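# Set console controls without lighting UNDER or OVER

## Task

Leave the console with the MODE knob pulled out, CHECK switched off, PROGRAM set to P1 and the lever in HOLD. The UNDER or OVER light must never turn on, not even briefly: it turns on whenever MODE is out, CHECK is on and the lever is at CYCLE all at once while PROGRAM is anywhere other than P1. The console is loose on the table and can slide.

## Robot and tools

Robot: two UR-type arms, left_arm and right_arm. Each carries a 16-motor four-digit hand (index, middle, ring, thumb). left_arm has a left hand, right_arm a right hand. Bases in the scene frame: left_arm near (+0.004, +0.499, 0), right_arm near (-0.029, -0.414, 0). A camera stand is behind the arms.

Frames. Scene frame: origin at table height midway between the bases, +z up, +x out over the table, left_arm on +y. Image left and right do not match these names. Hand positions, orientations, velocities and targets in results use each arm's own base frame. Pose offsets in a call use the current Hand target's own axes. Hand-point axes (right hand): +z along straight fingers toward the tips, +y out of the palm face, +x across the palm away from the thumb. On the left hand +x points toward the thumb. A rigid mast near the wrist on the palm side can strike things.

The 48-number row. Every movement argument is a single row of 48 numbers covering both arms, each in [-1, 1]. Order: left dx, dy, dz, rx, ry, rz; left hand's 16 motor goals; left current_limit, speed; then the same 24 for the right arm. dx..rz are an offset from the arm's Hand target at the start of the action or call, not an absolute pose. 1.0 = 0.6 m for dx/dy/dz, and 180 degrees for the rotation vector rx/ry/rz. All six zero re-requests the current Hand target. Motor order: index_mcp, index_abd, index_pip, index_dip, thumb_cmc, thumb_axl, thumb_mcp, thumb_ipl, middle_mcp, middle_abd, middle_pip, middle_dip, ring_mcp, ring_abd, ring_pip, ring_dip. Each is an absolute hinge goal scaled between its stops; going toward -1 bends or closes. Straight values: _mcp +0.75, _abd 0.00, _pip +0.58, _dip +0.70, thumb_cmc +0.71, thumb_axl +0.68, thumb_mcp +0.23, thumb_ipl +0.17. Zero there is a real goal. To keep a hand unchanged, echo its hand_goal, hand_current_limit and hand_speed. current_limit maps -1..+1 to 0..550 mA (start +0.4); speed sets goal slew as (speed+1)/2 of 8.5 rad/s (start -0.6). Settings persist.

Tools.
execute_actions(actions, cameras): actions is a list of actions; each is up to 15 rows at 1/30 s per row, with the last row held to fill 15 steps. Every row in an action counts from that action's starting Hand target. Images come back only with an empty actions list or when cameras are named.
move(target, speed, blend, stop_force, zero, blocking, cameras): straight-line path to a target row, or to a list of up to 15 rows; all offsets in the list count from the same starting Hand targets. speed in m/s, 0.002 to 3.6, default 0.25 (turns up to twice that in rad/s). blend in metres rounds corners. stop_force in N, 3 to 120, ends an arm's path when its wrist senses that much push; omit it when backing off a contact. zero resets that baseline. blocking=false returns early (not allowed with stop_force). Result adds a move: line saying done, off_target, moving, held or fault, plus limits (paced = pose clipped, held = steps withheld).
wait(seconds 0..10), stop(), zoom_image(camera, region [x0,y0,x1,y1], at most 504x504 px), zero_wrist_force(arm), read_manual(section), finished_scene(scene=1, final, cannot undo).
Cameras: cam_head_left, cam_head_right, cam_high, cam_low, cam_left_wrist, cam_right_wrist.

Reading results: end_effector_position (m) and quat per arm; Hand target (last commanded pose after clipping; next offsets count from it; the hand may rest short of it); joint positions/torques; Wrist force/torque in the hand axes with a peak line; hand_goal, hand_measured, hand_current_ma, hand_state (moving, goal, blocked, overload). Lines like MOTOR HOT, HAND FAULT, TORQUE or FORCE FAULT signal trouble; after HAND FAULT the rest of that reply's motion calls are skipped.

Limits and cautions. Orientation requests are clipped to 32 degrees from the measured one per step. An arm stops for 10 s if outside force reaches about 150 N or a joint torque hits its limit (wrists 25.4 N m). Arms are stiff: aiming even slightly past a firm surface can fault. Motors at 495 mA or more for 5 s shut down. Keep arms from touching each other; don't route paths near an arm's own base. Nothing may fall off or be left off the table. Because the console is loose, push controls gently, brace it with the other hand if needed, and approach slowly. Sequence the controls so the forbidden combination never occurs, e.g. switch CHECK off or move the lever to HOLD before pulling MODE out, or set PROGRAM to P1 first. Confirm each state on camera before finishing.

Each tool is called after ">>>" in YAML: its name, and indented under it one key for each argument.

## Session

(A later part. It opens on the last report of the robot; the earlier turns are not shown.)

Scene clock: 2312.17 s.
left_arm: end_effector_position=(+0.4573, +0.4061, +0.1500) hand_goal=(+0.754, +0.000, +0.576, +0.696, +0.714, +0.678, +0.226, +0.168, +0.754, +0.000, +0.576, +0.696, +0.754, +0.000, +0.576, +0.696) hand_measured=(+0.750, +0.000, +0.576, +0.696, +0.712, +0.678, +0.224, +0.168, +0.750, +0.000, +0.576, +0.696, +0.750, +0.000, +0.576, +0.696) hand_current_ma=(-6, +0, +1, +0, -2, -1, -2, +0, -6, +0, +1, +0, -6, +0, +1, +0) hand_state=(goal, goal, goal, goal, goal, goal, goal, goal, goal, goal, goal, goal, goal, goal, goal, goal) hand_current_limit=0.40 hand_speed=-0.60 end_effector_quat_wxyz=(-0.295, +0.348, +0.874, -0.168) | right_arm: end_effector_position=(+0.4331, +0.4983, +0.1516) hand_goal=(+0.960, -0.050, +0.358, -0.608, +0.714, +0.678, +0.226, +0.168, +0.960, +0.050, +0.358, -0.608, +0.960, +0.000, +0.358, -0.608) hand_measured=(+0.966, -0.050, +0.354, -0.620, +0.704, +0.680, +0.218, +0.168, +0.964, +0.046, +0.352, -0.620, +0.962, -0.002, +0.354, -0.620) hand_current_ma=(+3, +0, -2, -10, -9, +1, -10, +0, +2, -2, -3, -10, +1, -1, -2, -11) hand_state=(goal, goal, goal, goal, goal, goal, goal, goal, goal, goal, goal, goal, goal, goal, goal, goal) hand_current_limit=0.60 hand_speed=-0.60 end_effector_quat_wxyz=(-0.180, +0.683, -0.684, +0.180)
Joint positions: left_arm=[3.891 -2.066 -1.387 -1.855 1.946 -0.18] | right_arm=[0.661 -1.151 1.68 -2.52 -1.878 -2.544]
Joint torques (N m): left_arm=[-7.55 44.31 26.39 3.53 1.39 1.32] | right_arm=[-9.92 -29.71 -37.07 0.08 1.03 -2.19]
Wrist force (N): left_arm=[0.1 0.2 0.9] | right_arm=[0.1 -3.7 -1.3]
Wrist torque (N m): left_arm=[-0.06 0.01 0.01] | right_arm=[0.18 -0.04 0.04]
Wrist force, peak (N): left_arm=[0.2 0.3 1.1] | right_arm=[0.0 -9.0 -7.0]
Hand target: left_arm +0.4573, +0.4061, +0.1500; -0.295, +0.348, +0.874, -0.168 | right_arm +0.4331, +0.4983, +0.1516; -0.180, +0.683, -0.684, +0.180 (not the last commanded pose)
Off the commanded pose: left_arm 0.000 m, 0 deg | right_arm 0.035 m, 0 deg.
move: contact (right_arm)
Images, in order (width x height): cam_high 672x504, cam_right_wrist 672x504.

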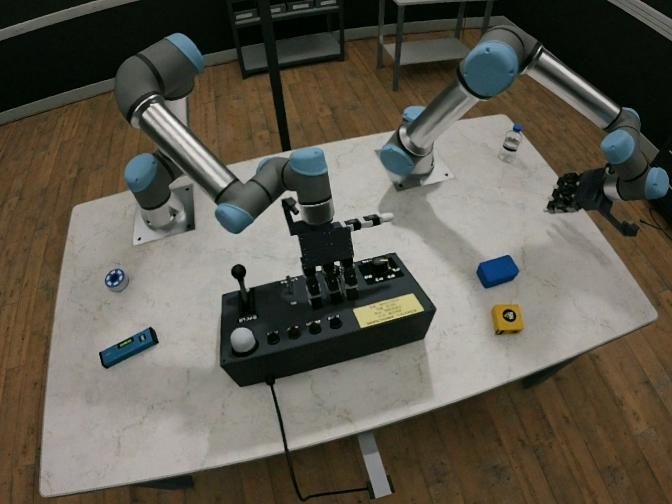

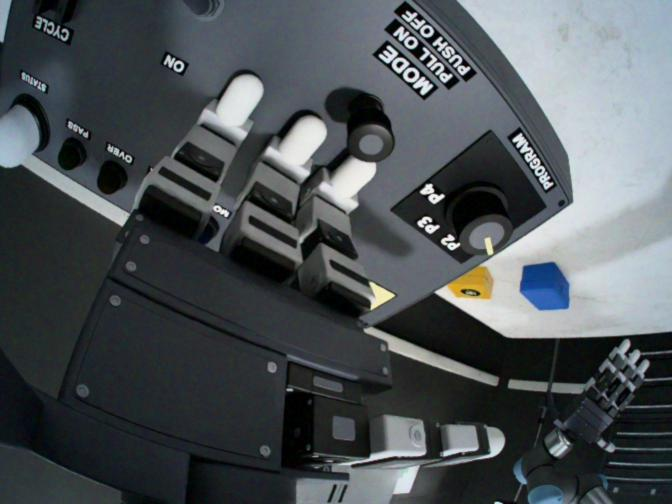

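>>> move:
  target: [0,0,0,0,0,0,0.754,0,0.576,0.696,0.714,0.678,0.226,0.168,0.754,0,0.576,0.696,0.754,0,0.576,0.696,0.4,-0.6,0,0,-0.005,0,0,0,0.959,-0.05,0.358,-0.609,0.714,0.678,0.226,0.168,0.959,0.05,0.358,-0.609,0.959,0,0.358,-0.609,0.6,-0.6]
  speed: 0.02

>>> move:
  target: [0,0,0,0,0,0,0.754,0,0.576,0.696,0.714,0.678,0.226,0.168,0.754,0,0.576,0.696,0.754,0,0.576,0.696,0.4,-0.6,0,0.0577,0,0,0,0,0.959,-0.05,0.358,-0.609,0.714,0.678,0.226,0.168,0.959,0.05,0.358,-0.609,0.959,0,0.358,-0.609,0.6,-0.6]
  speed: 0.03
  stop_force: 6
  cameras: ["cam_right_wrist","cam_high"]

>>> zoom_image:
  camera: "cam_right_wrist"
  region: [220, 80, 430, 240]

Scene clock: 2326.73 s.
left_arm: end_effector_position=(+0.4573, +0.4061, +0.1500) hand_goal=(+0.754, +0.000, +0.576, +0.696, +0.714, +0.678, +0.226, +0.168, +0.754, +0.000, +0.576, +0.696, +0.754, +0.000, +0.576, +0.696) hand_measured=(+0.750, +0.000, +0.576, +0.696, +0.712, +0.678, +0.224, +0.168, +0.750, +0.000, +0.576, +0.696, +0.750, +0.000, +0.576, +0.696) hand_current_ma=(-6, +0, +1, +0, -2, -1, -2, +0, -6, +0, +1, +0, -6, +0, +1, +0) hand_state=(goal, goal, goal, goal, goal, goal, goal, goal, goal, goal, goal, goal, goal, goal, goal, goal) hand_current_limit=0.40 hand_speed=-0.60 end_effector_quat_wxyz=(-0.295, +0.348, +0.874, -0.168) | right_arm: end_effector_position=(+0.4316, +0.4983, +0.1541) hand_goal=(+0.960, -0.050, +0.358, -0.608, +0.714, +0.678, +0.226, +0.168, +0.960, +0.050, +0.358, -0.608, +0.960, +0.000, +0.358, -0.608) hand_measured=(+0.956, -0.050, +0.354, -0.610, +0.704, +0.680, +0.218, +0.168, +0.956, +0.048, +0.354, -0.610, +0.956, -0.002, +0.354, -0.610) hand_current_ma=(-2, +0, -2, -1, -9, +1, -10, +0, -2, -1, -2, -1, -3, -1, -2, -1) hand_state=(goal, goal, goal, goal, goal, goal, goal, goal, goal, goal, goal, goal, goal, goal, goal, goal) hand_current_limit=0.60 hand_speed=-0.60 end_effector_quat_wxyz=(-0.180, +0.683, -0.684, +0.180)
Joint positions: left_arm=[3.891 -2.066 -1.387 -1.855 1.946 -0.18] | right_arm=[0.663 -1.156 1.68 -2.515 -1.879 -2.543]
Joint torques (N m): left_arm=[-7.42 45.14 26.29 3.76 1.44 1.34] | right_arm=[10.13 -49.01 -35.99 -0.73 -2.07 1.98]
Wrist force (N): left_arm=[0.0 0.4 0.7] | right_arm=[-0.1 -1.6 1.9]
Wrist torque (N m): left_arm=[-0.02 0.02 0.00] | right_arm=[-0.14 -0.12 -0.01]
Wrist force, peak (N): left_arm=[0.1 0.3 1.2] | right_arm=[-0.4 -4.5 -2.1]
Hand target: left_arm +0.4573, +0.4061, +0.1500; -0.295, +0.348, +0.874, -0.168 | right_arm +0.4316, +0.4983, +0.1542; -0.180, +0.683, -0.684, +0.180
Off the commanded pose: left_arm 0.000 m, 0 deg | right_arm 0.000 m, 0 deg.
move: done

Scene clock: 2328.80 s.
left_arm: end_effector_position=(+0.4573, +0.4061, +0.1500) hand_goal=(+0.754, +0.000, +0.576, +0.696, +0.714, +0.678, +0.226, +0.168, +0.754, +0.000, +0.576, +0.696, +0.754, +0.000, +0.576, +0.696) hand_measured=(+0.750, +0.000, +0.576, +0.696, +0.712, +0.678, +0.224, +0.168, +0.750, +0.000, +0.576, +0.696, +0.750, +0.000, +0.576, +0.696) hand_current_ma=(-6, +0, +1, +0, -2, -1, -2, +0, -6, +0, +1, +0, -6, +0, +1, +0) hand_state=(goal, goal, goal, goal, goal, goal, goal, goal, goal, goal, goal, goal, goal, goal, goal, goal) hand_current_limit=0.40 hand_speed=-0.60 end_effector_quat_wxyz=(-0.295, +0.348, +0.874, -0.168) | right_arm: end_effector_position=(+0.4015, +0.4984, +0.1372) hand_goal=(+0.960, -0.050, +0.358, -0.608, +0.714, +0.678, +0.226, +0.168, +0.960, +0.050, +0.358, -0.608, +0.960, +0.000, +0.358, -0.608) hand_measured=(+0.956, -0.050, +0.354, -0.610, +0.704, +0.680, +0.218, +0.168, +0.964, +0.040, +0.356, -0.610, +0.954, -0.002, +0.354, -0.610) hand_current_ma=(-2, +0, -2, -1, -9, +1, -10, +0, +2, -7, +0, -1, -3, -1, -2, -1) hand_state=(goal, goal, goal, goal, goal, goal, goal, goal, goal, goal, goal, goal, goal, goal, goal, goal) hand_current_limit=0.60 hand_speed=-0.60 end_effector_quat_wxyz=(-0.180, +0.683, -0.684, +0.180)
Joint positions: left_arm=[3.891 -2.066 -1.387 -1.855 1.946 -0.18] | right_arm=[0.695 -1.175 1.758 -2.564 -1.892 -2.512]
Joint torques (N m): left_arm=[-7.2 45.84 27.55 3.86 1.65 1.13] | right_arm=[10.76 -46.87 -8.82 -4.85 -1.23 1.98]
Wrist force (N): left_arm=[0.0 0.5 0.8] | right_arm=[1.6 -3.0 1.0]
Wrist torque (N m): left_arm=[-0.01 0.02 0.00] | right_arm=[-0.04 0.05 0.05]
Wrist force, peak (N): left_arm=[-0.1 0.4 1.0] | right_arm=[1.6 -3.1 1.1]
Hand target: left_arm +0.4573, +0.4061, +0.1500; -0.295, +0.348, +0.874, -0.168 | right_arm +0.4015, +0.4984, +0.1372; -0.180, +0.683, -0.684, +0.180
Off the commanded pose: left_arm 0.000 m, 0 deg | right_arm 0.000 m, 0 deg.
move: done
Images, in order (width x height): cam_high 672x504, cam_right_wrist 672x504.

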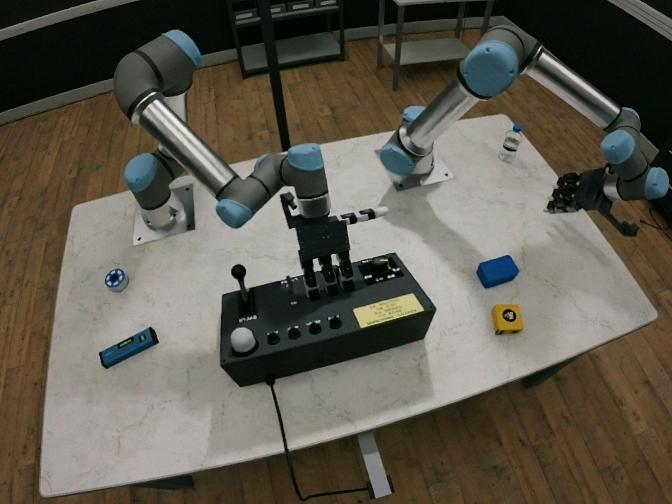

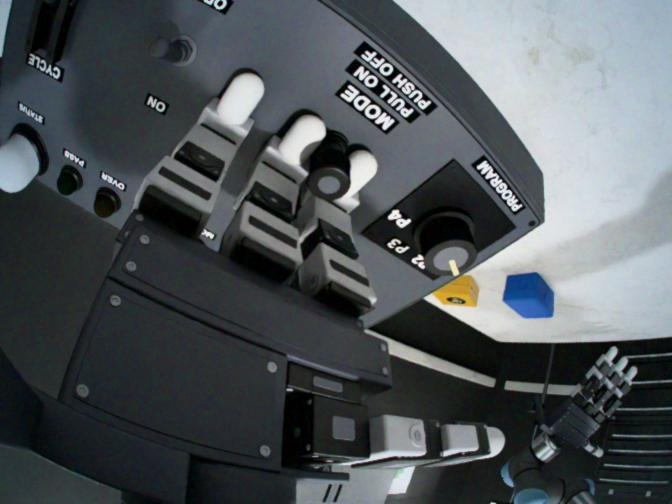

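Scaled by 2.400 from the camera's 672x504 image, which has a finer 960x720 frame.

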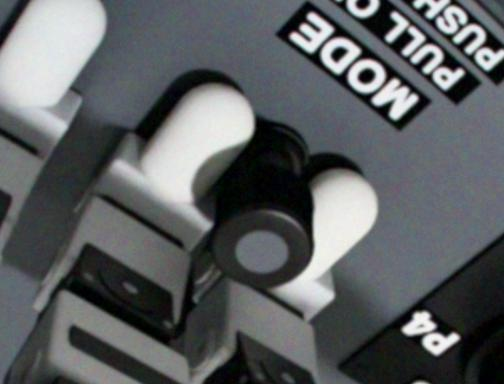

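>>> move:
  target: [0,0,0,0,0,0,0.754,0,0.576,0.696,0.714,0.678,0.226,0.168,0.754,0,0.576,0.696,0.754,0,0.576,0.696,0.4,-0.6,0,0,0,0,0,0,0.959,-0.35,0.358,-0.65,0.714,0.678,0.226,0.168,0.959,0.35,0.358,-0.65,0.959,0,0.358,-0.609,0.7,-0.8]
  speed: 0.02
  cameras: ["cam_right_wrist"]

>>> zoom_image:
  camera: "cam_right_wrist"
  region: [270, 90, 390, 200]

Scene clock: 2336.40 s.
left_arm: end_effector_position=(+0.4573, +0.4061, +0.1500) hand_goal=(+0.754, +0.000, +0.576, +0.696, +0.714, +0.678, +0.226, +0.168, +0.754, +0.000, +0.576, +0.696, +0.754, +0.000, +0.576, +0.696) hand_measured=(+0.750, +0.000, +0.576, +0.696, +0.712, +0.678, +0.224, +0.168, +0.750, +0.000, +0.576, +0.696, +0.750, +0.000, +0.576, +0.696) hand_current_ma=(-6, +0, +1, +0, -2, -1, -2, +0, -6, +0, +1, +0, -6, +0, +1, +0) hand_state=(goal, goal, goal, goal, goal, goal, goal, goal, goal, goal, goal, goal, goal, goal, goal, goal) hand_current_limit=0.40 hand_speed=-0.60 end_effector_quat_wxyz=(-0.295, +0.348, +0.874, -0.168) | right_arm: end_effector_position=(+0.4015, +0.4984, +0.1372) hand_goal=(+0.960, -0.350, +0.358, -0.650, +0.714, +0.678, +0.226, +0.168, +0.960, +0.350, +0.358, -0.650, +0.960, +0.000, +0.358, -0.608) hand_measured=(+0.956, -0.138, +0.346, -0.666, +0.704, +0.680, +0.218, +0.168, +0.962, +0.110, +0.346, -0.668, +0.954, -0.002, +0.354, -0.610) hand_current_ma=(-2, +468, -10, -15, -9, +1, -10, +0, +1, -467, -10, -18, -3, -1, -2, -1) hand_state=(goal, blocked, goal, goal, goal, goal, goal, goal, goal, blocked, goal, goal, goal, goal, goal, goal) hand_current_limit=0.70 hand_speed=-0.80 end_effector_quat_wxyz=(-0.180, +0.683, -0.684, +0.180)
Joint positions: left_arm=[3.891 -2.066 -1.387 -1.855 1.946 -0.18] | right_arm=[0.695 -1.175 1.758 -2.564 -1.892 -2.512]
Joint torques (N m): left_arm=[-8.63 45.28 26.93 3.79 1.47 1.13] | right_arm=[8.55 -41.09 -11.62 -3.08 -1.47 2.03]
Wrist force (N): left_arm=[0.1 0.4 1.0] | right_arm=[0.6 -4.2 -2.9]
Wrist torque (N m): left_arm=[-0.03 0.01 0.00] | right_arm=[0.24 -0.06 0.01]
Wrist force, peak (N): left_arm=[0.0 0.1 1.2] | right_arm=[1.4 -4.3 -3.4]
Hand target: left_arm +0.4573, +0.4061, +0.1500; -0.295, +0.348, +0.874, -0.168 | right_arm +0.4015, +0.4984, +0.1372; -0.180, +0.683, -0.684, +0.180
Off the commanded pose: left_arm 0.000 m, 0 deg | right_arm 0.000 m, 0 deg.
move: done
Images, in order (width x height): cam_right_wrist 672x504.

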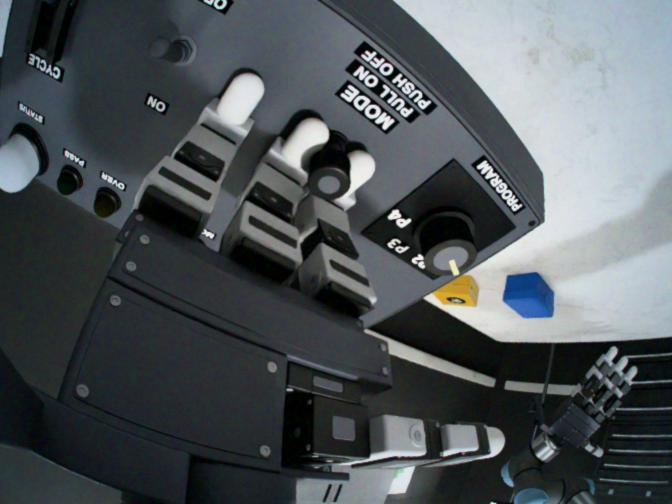

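Scaled by 4.200 from the camera's 672x504 image, which has a finer 960x720 frame.

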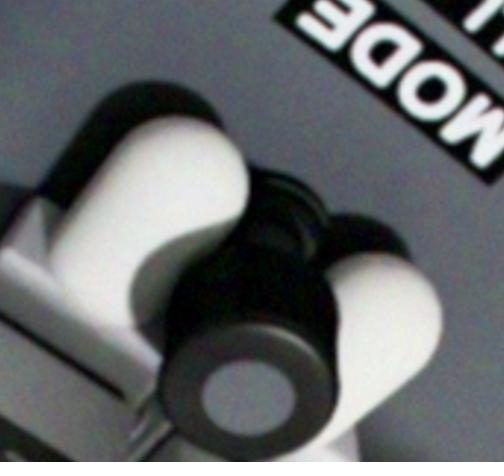

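>>> move:
  target: [0,0,0,0,0,0,0.754,0,0.576,0.696,0.714,0.678,0.226,0.168,0.754,0,0.576,0.696,0.754,0,0.576,0.696,0.4,-0.6,0,0,-0.04,0,0,0,0.959,-0.35,0.358,-0.65,0.714,0.678,0.226,0.168,0.959,0.35,0.358,-0.65,0.959,0,0.358,-0.609,0.77,-0.8]
  speed: 0.02
  stop_force: 25
  cameras: ["cam_right_wrist","cam_high"]

>>> zoom_image:
  camera: "cam_high"
  region: [220, 240, 400, 370]

>>> zoom_image:
  camera: "cam_right_wrist"
  region: [270, 90, 390, 200]

Scene clock: 2344.80 s.
left_arm: end_effector_position=(+0.4573, +0.4061, +0.1500) hand_goal=(+0.754, +0.000, +0.576, +0.696, +0.714, +0.678, +0.226, +0.168, +0.754, +0.000, +0.576, +0.696, +0.754, +0.000, +0.576, +0.696) hand_measured=(+0.750, +0.000, +0.576, +0.696, +0.712, +0.678, +0.224, +0.168, +0.750, +0.000, +0.576, +0.696, +0.750, +0.000, +0.576, +0.696) hand_current_ma=(-6, +0, +1, +0, -2, -1, -2, +0, -6, +0, +1, +0, -6, +0, +1, +0) hand_state=(goal, goal, goal, goal, goal, goal, goal, goal, goal, goal, goal, goal, goal, goal, goal, goal) hand_current_limit=0.40 hand_speed=-0.60 end_effector_quat_wxyz=(-0.295, +0.348, +0.874, -0.168) | right_arm: end_effector_position=(+0.3896, +0.4984, +0.1580) hand_goal=(+0.960, -0.350, +0.358, -0.650, +0.714, +0.678, +0.226, +0.168, +0.960, +0.350, +0.358, -0.650, +0.960, +0.000, +0.358, -0.608) hand_measured=(+0.954, -0.140, +0.388, -0.598, +0.704, +0.680, +0.218, +0.168, +0.962, +0.112, +0.384, -0.606, +0.954, -0.002, +0.354, -0.610) hand_current_ma=(-3, +487, +40, +100, -9, +1, -10, +0, +1, -487, +35, +74, -3, -1, -2, -1) hand_state=(goal, blocked, blocked, blocked, goal, goal, goal, goal, goal, blocked, blocked, blocked, goal, goal, goal, goal) hand_current_limit=0.77 hand_speed=-0.80 end_effector_quat_wxyz=(-0.180, +0.683, -0.684, +0.180)
Joint positions: left_arm=[3.891 -2.066 -1.387 -1.855 1.946 -0.18] | right_arm=[0.708 -1.217 1.755 -2.515 -1.897 -2.499]
Joint torques (N m): left_arm=[-8.1 45.96 27.29 3.86 1.41 1.4] | right_arm=[11.68 -59.72 -45.67 -2.62 -2.32 2.33]
Wrist force (N): left_arm=[0.2 0.3 0.9] | right_arm=[-1.4 2.8 18.6]
Wrist torque (N m): left_arm=[-0.03 -0.01 0.02] | right_arm=[-1.22 -0.17 -0.05]
Wrist force, peak (N): left_arm=[0.0 0.2 1.2] | right_arm=[-1.7 2.7 18.9]
Hand target: left_arm +0.4573, +0.4061, +0.1500; -0.295, +0.348, +0.874, -0.168 | right_arm +0.3896, +0.4984, +0.1580; -0.180, +0.683, -0.684, +0.180
Off the commanded pose: left_arm 0.000 m, 0 deg | right_arm 0.000 m, 0 deg.
move: done
Images, in order (width x height): cam_high 672x504, cam_right_wrist 672x504.

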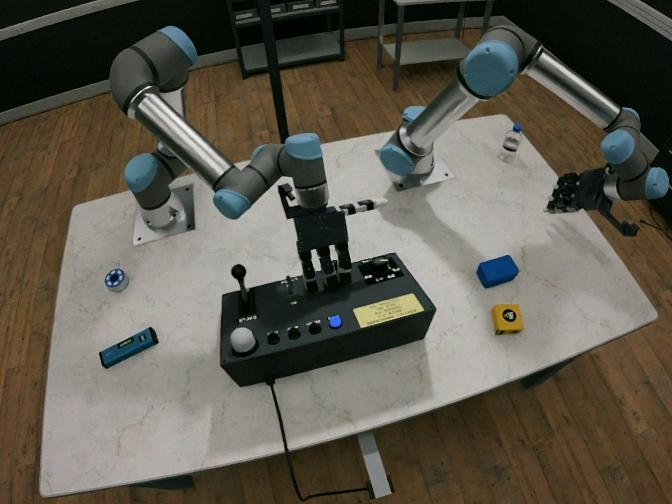

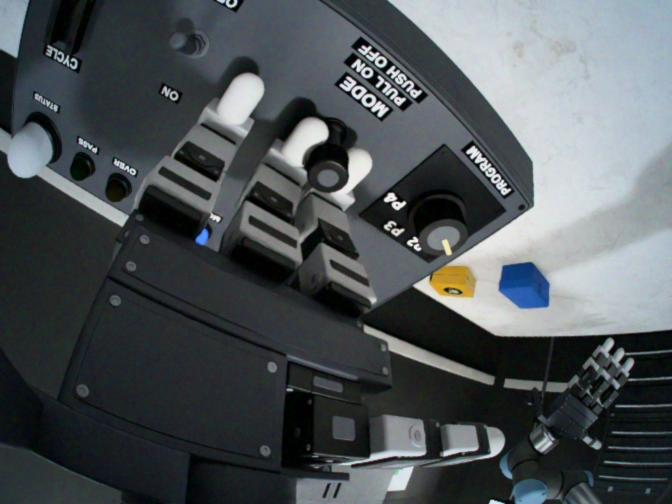

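Scaled by 2.800 from the camera's 672x504 image, which has a finer 960x720 frame.

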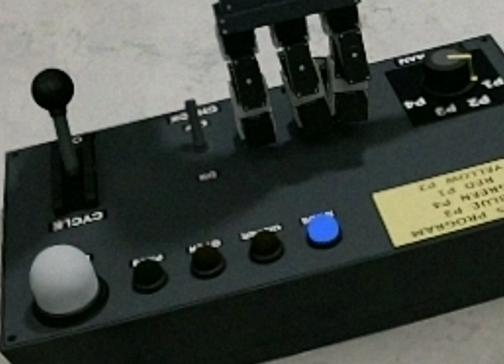

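Scaled by 4.200 from the camera's 672x504 image, which has a finer 960x720 frame.

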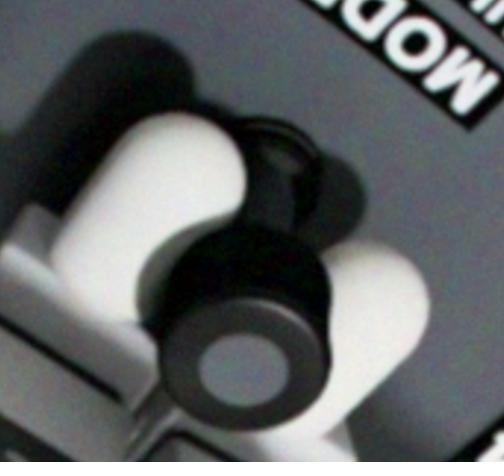

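>>> move:
  target:
    - [0,0,0,0,0,0,0.754,0,0.576,0.696,0.714,0.678,0.226,0.168,0.754,0,0.576,0.696,0.754,0,0.576,0.696,0.4,-0.6,0,0,0.0075,0,0,0,0.959,-0.35,0.358,-0.65,0.714,0.678,0.226,0.168,0.959,0.35,0.358,-0.65,0.959,0,0.358,-0.609,0.77,-0.8]
    - [0,0,0,0,0,0,0.754,0,0.576,0.696,0.714,0.678,0.226,0.168,0.754,0,0.576,0.696,0.754,0,0.576,0.696,0.4,-0.6,0,0,0.0075,0,0,0,0.959,0.1,0.358,-0.609,0.714,0.678,0.226,0.168,0.959,-0.1,0.358,-0.609,0.959,-0.05,0.358,-0.609,0.6,-0.8]
    - [0,0,0,0,0,0,0.754,0,0.576,0.696,0.714,0.678,0.226,0.168,0.754,0,0.576,0.696,0.754,0,0.576,0.696,0.4,-0.6,0,-0.075,0.0075,0,0,0,0.959,0.1,0.358,-0.609,0.714,0.678,0.226,0.168,0.959,-0.1,0.358,-0.609,0.959,-0.05,0.358,-0.609,0.6,-0.8]
    - [0,0,0,0,0,0,0.754,0,0.576,0.696,0.714,0.678,0.226,0.168,0.754,0,0.576,0.696,0.754,0,0.576,0.696,0.4,-0.6,0,-0.075,-0.22,0,0,0,0.959,0.1,0.358,-0.609,0.714,0.678,0.226,0.168,0.959,-0.1,0.358,-0.609,0.959,-0.05,0.358,-0.609,0.6,-0.8]
  speed: [0.02,0.02,0.06,0.1]
  cameras: ["cam_right_wrist","cam_high","cam_head_left"]

>>> zoom_image:
  camera: "cam_high"
  region: [210, 230, 430, 395]

>>> zoom_image:
  camera: "cam_right_wrist"
  region: [20, 0, 524, 300]

Scene clock: 2371.77 s.
left_arm: end_effector_position=(+0.4573, +0.4061, +0.1500) hand_goal=(+0.754, +0.000, +0.576, +0.696, +0.714, +0.678, +0.226, +0.168, +0.754, +0.000, +0.576, +0.696, +0.754, +0.000, +0.576, +0.696) hand_measured=(+0.750, +0.000, +0.576, +0.696, +0.712, +0.678, +0.224, +0.168, +0.750, +0.000, +0.576, +0.696, +0.750, +0.000, +0.576, +0.696) hand_current_ma=(-6, +0, +1, +0, -2, -1, -2, +0, -6, +0, +1, +0, -6, +0, +1, +0) hand_state=(goal, goal, goal, goal, goal, goal, goal, goal, goal, goal, goal, goal, goal, goal, goal, goal) hand_current_limit=0.40 hand_speed=-0.60 end_effector_quat_wxyz=(-0.295, +0.348, +0.874, -0.168) | right_arm: end_effector_position=(+0.3637, +0.4983, +0.2950) hand_goal=(+0.960, +0.100, +0.358, -0.608, +0.714, +0.678, +0.226, +0.168, +0.960, -0.100, +0.358, -0.608, +0.960, -0.050, +0.358, -0.608) hand_measured=(+0.954, +0.096, +0.358, -0.610, +0.704, +0.680, +0.218, +0.168, +0.956, -0.096, +0.360, -0.610, +0.954, -0.046, +0.354, -0.610) hand_current_ma=(-4, -1, +0, -1, -9, +1, -10, +0, -3, +1, +0, -1, -4, +1, -2, -1) hand_state=(goal, goal, goal, goal, goal, goal, goal, goal, goal, goal, goal, goal, goal, goal, goal, goal) hand_current_limit=0.60 hand_speed=-0.80 end_effector_quat_wxyz=(-0.180, +0.683, -0.684, +0.180)
Joint positions: left_arm=[3.891 -2.066 -1.387 -1.855 1.946 -0.18] | right_arm=[0.738 -1.371 1.579 -2.176 -1.909 -2.47]
Joint torques (N m): left_arm=[-7.8 43.95 25.95 3.99 1.56 1.04] | right_arm=[8.7 -43.17 -39.87 -0.54 -1.61 2.1]
Wrist force (N): left_arm=[0.1 0.1 1.0] | right_arm=[-0.4 -1.4 2.2]
Wrist torque (N m): left_arm=[-0.07 0.02 0.02] | right_arm=[-0.13 -0.04 -0.05]
Wrist force, peak (N): left_arm=[-0.2 0.7 1.1] | right_arm=[-1.4 2.9 18.9]
Hand target: left_arm +0.4573, +0.4061, +0.1500; -0.295, +0.348, +0.874, -0.168 | right_arm +0.3637, +0.4983, +0.2951; -0.180, +0.683, -0.684, +0.180
Off the commanded pose: left_arm 0.000 m, 0 deg | right_arm 0.000 m, 0 deg.
move: done
Images, in order (width x height): cam_head_left 672x504, cam_high 672x504, cam_right_wrist 672x504.

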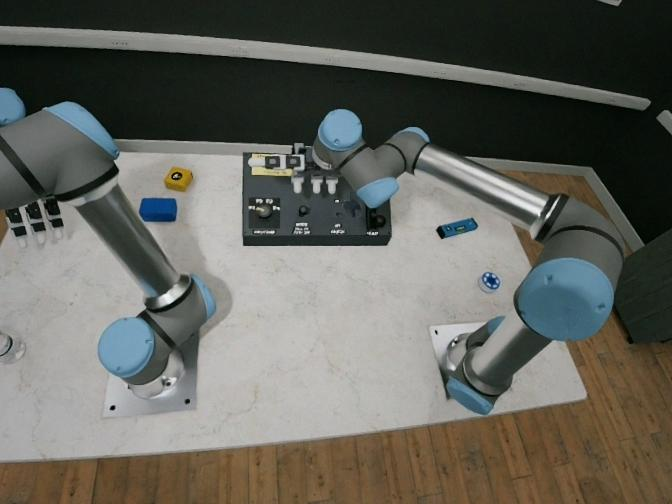

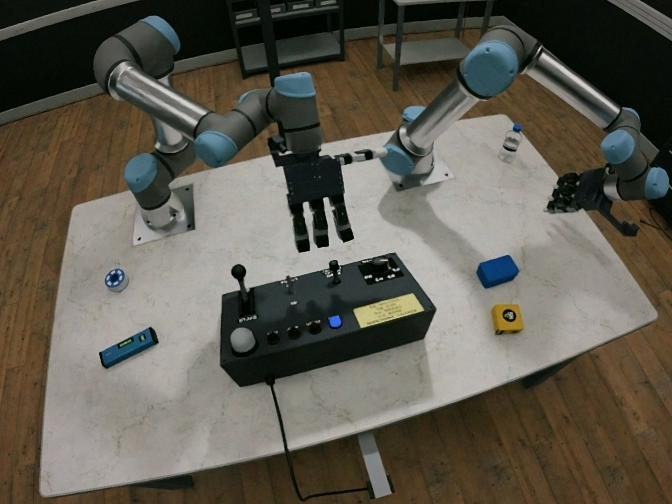

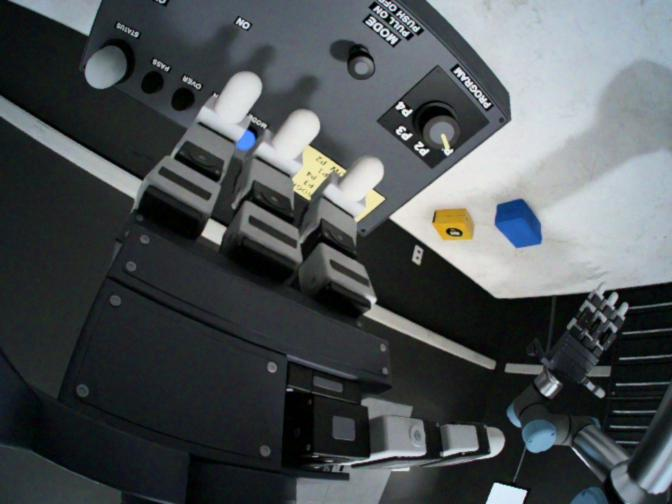

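Scaled by 2.291 from the camera's 672x504 image, which has a finer 960x720 frame.

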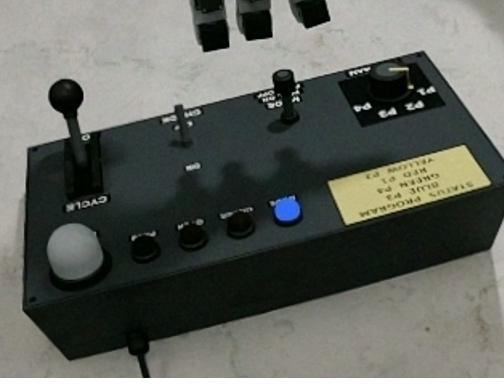

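Scaled by 1.000.

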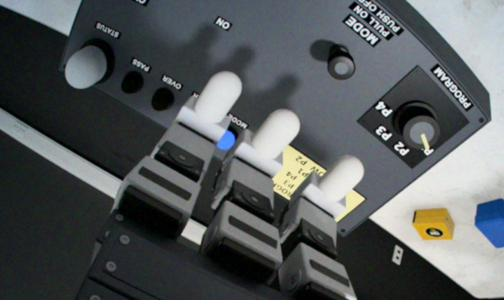

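>>> zoom_image:
  camera: "cam_high"
  region: [340, 240, 430, 310]

>>> zoom_image:
  camera: "cam_high"
  region: [215, 250, 315, 330]

>>> zoom_image:
  camera: "cam_high"
  region: [220, 310, 350, 370]

>>> zoom_image:
  camera: "cam_head_left"
  region: [235, 140, 400, 250]

>>> zoom_image:
  camera: "cam_right_wrist"
  region: [370, 50, 510, 180]

Scaled by 5.600 from the camera's 672x504 image, which has a finer 960x720 frame.

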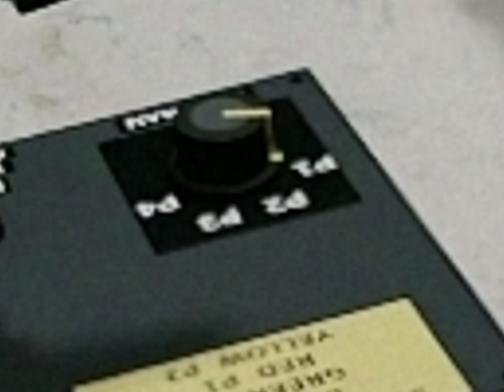

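Scaled by 5.040 from the camera's 672x504 image, which has a finer 960x720 frame.

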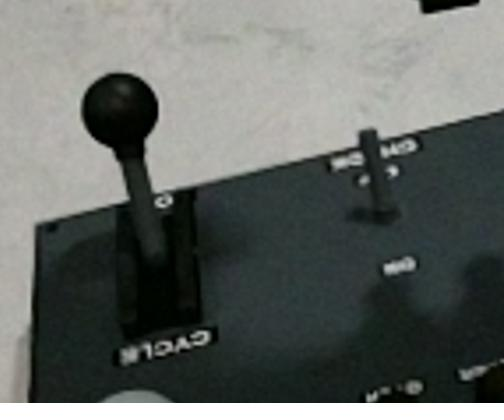

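Scaled by 3.877 from the camera's 672x504 image, which has a finer 960x720 frame.

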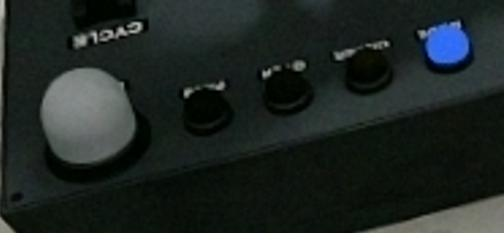

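Scaled by 3.055 from the camera's 672x504 image, which has a finer 960x720 frame.

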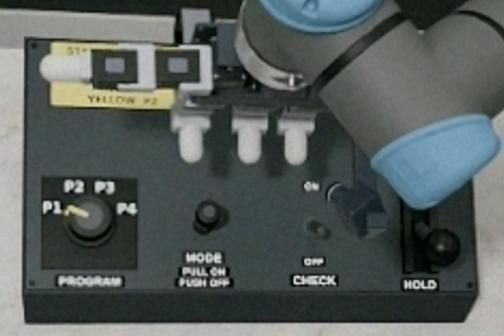

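Scaled by 3.600 from the camera's 672x504 image, which has a finer 960x720 frame.

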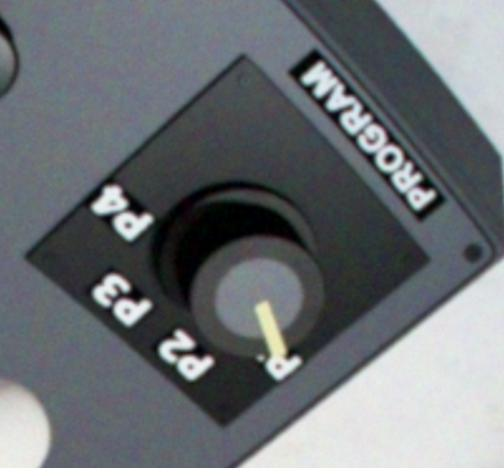

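>>> zoom_image:
  camera: "cam_head_left"
  region: [244, 194, 284, 236]

>>> zoom_image:
  camera: "cam_high"
  region: [355, 250, 410, 290]

>>> zoom_image:
  camera: "cam_right_wrist"
  region: [390, 90, 470, 170]

>>> zoom_image:
  camera: "cam_right_wrist"
  region: [70, 10, 170, 130]

Scaled by 12.000 from the camera's 672x504 image, which has a finer 960x720 frame.

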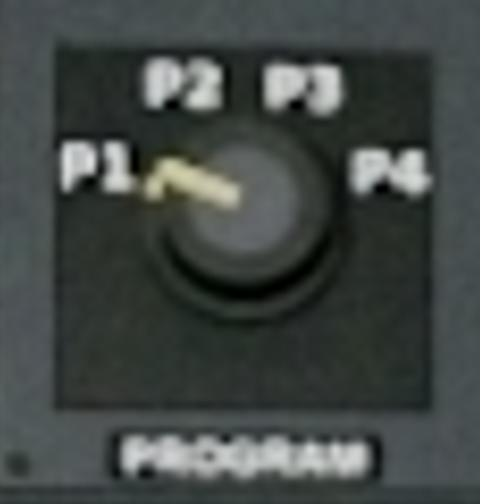

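Scaled by 9.164 from the camera's 672x504 image, which has a finer 960x720 frame.

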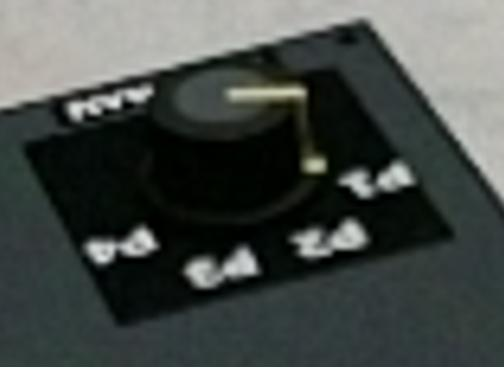

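Scaled by 6.300 from the camera's 672x504 image, which has a finer 960x720 frame.

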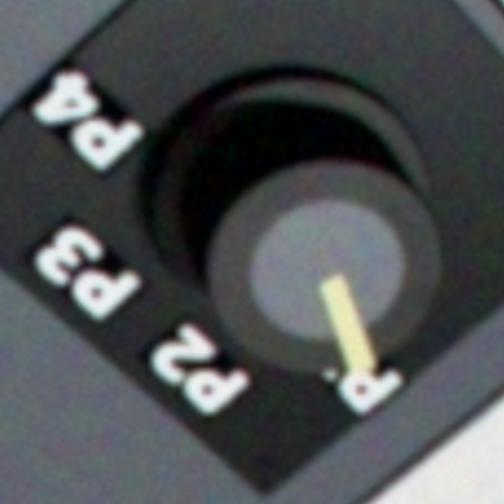

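Scaled by 4.200 from the camera's 672x504 image, which has a finer 960x720 frame.

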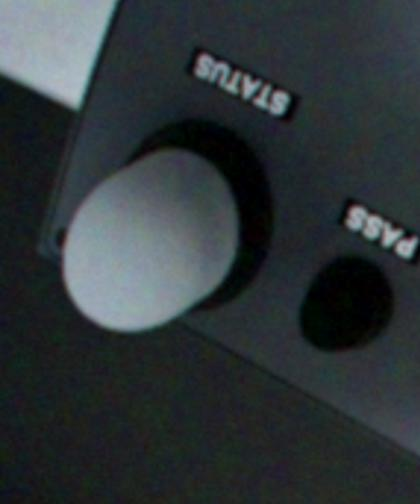

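>>> finished_scene:

The scene is finished: the task was done.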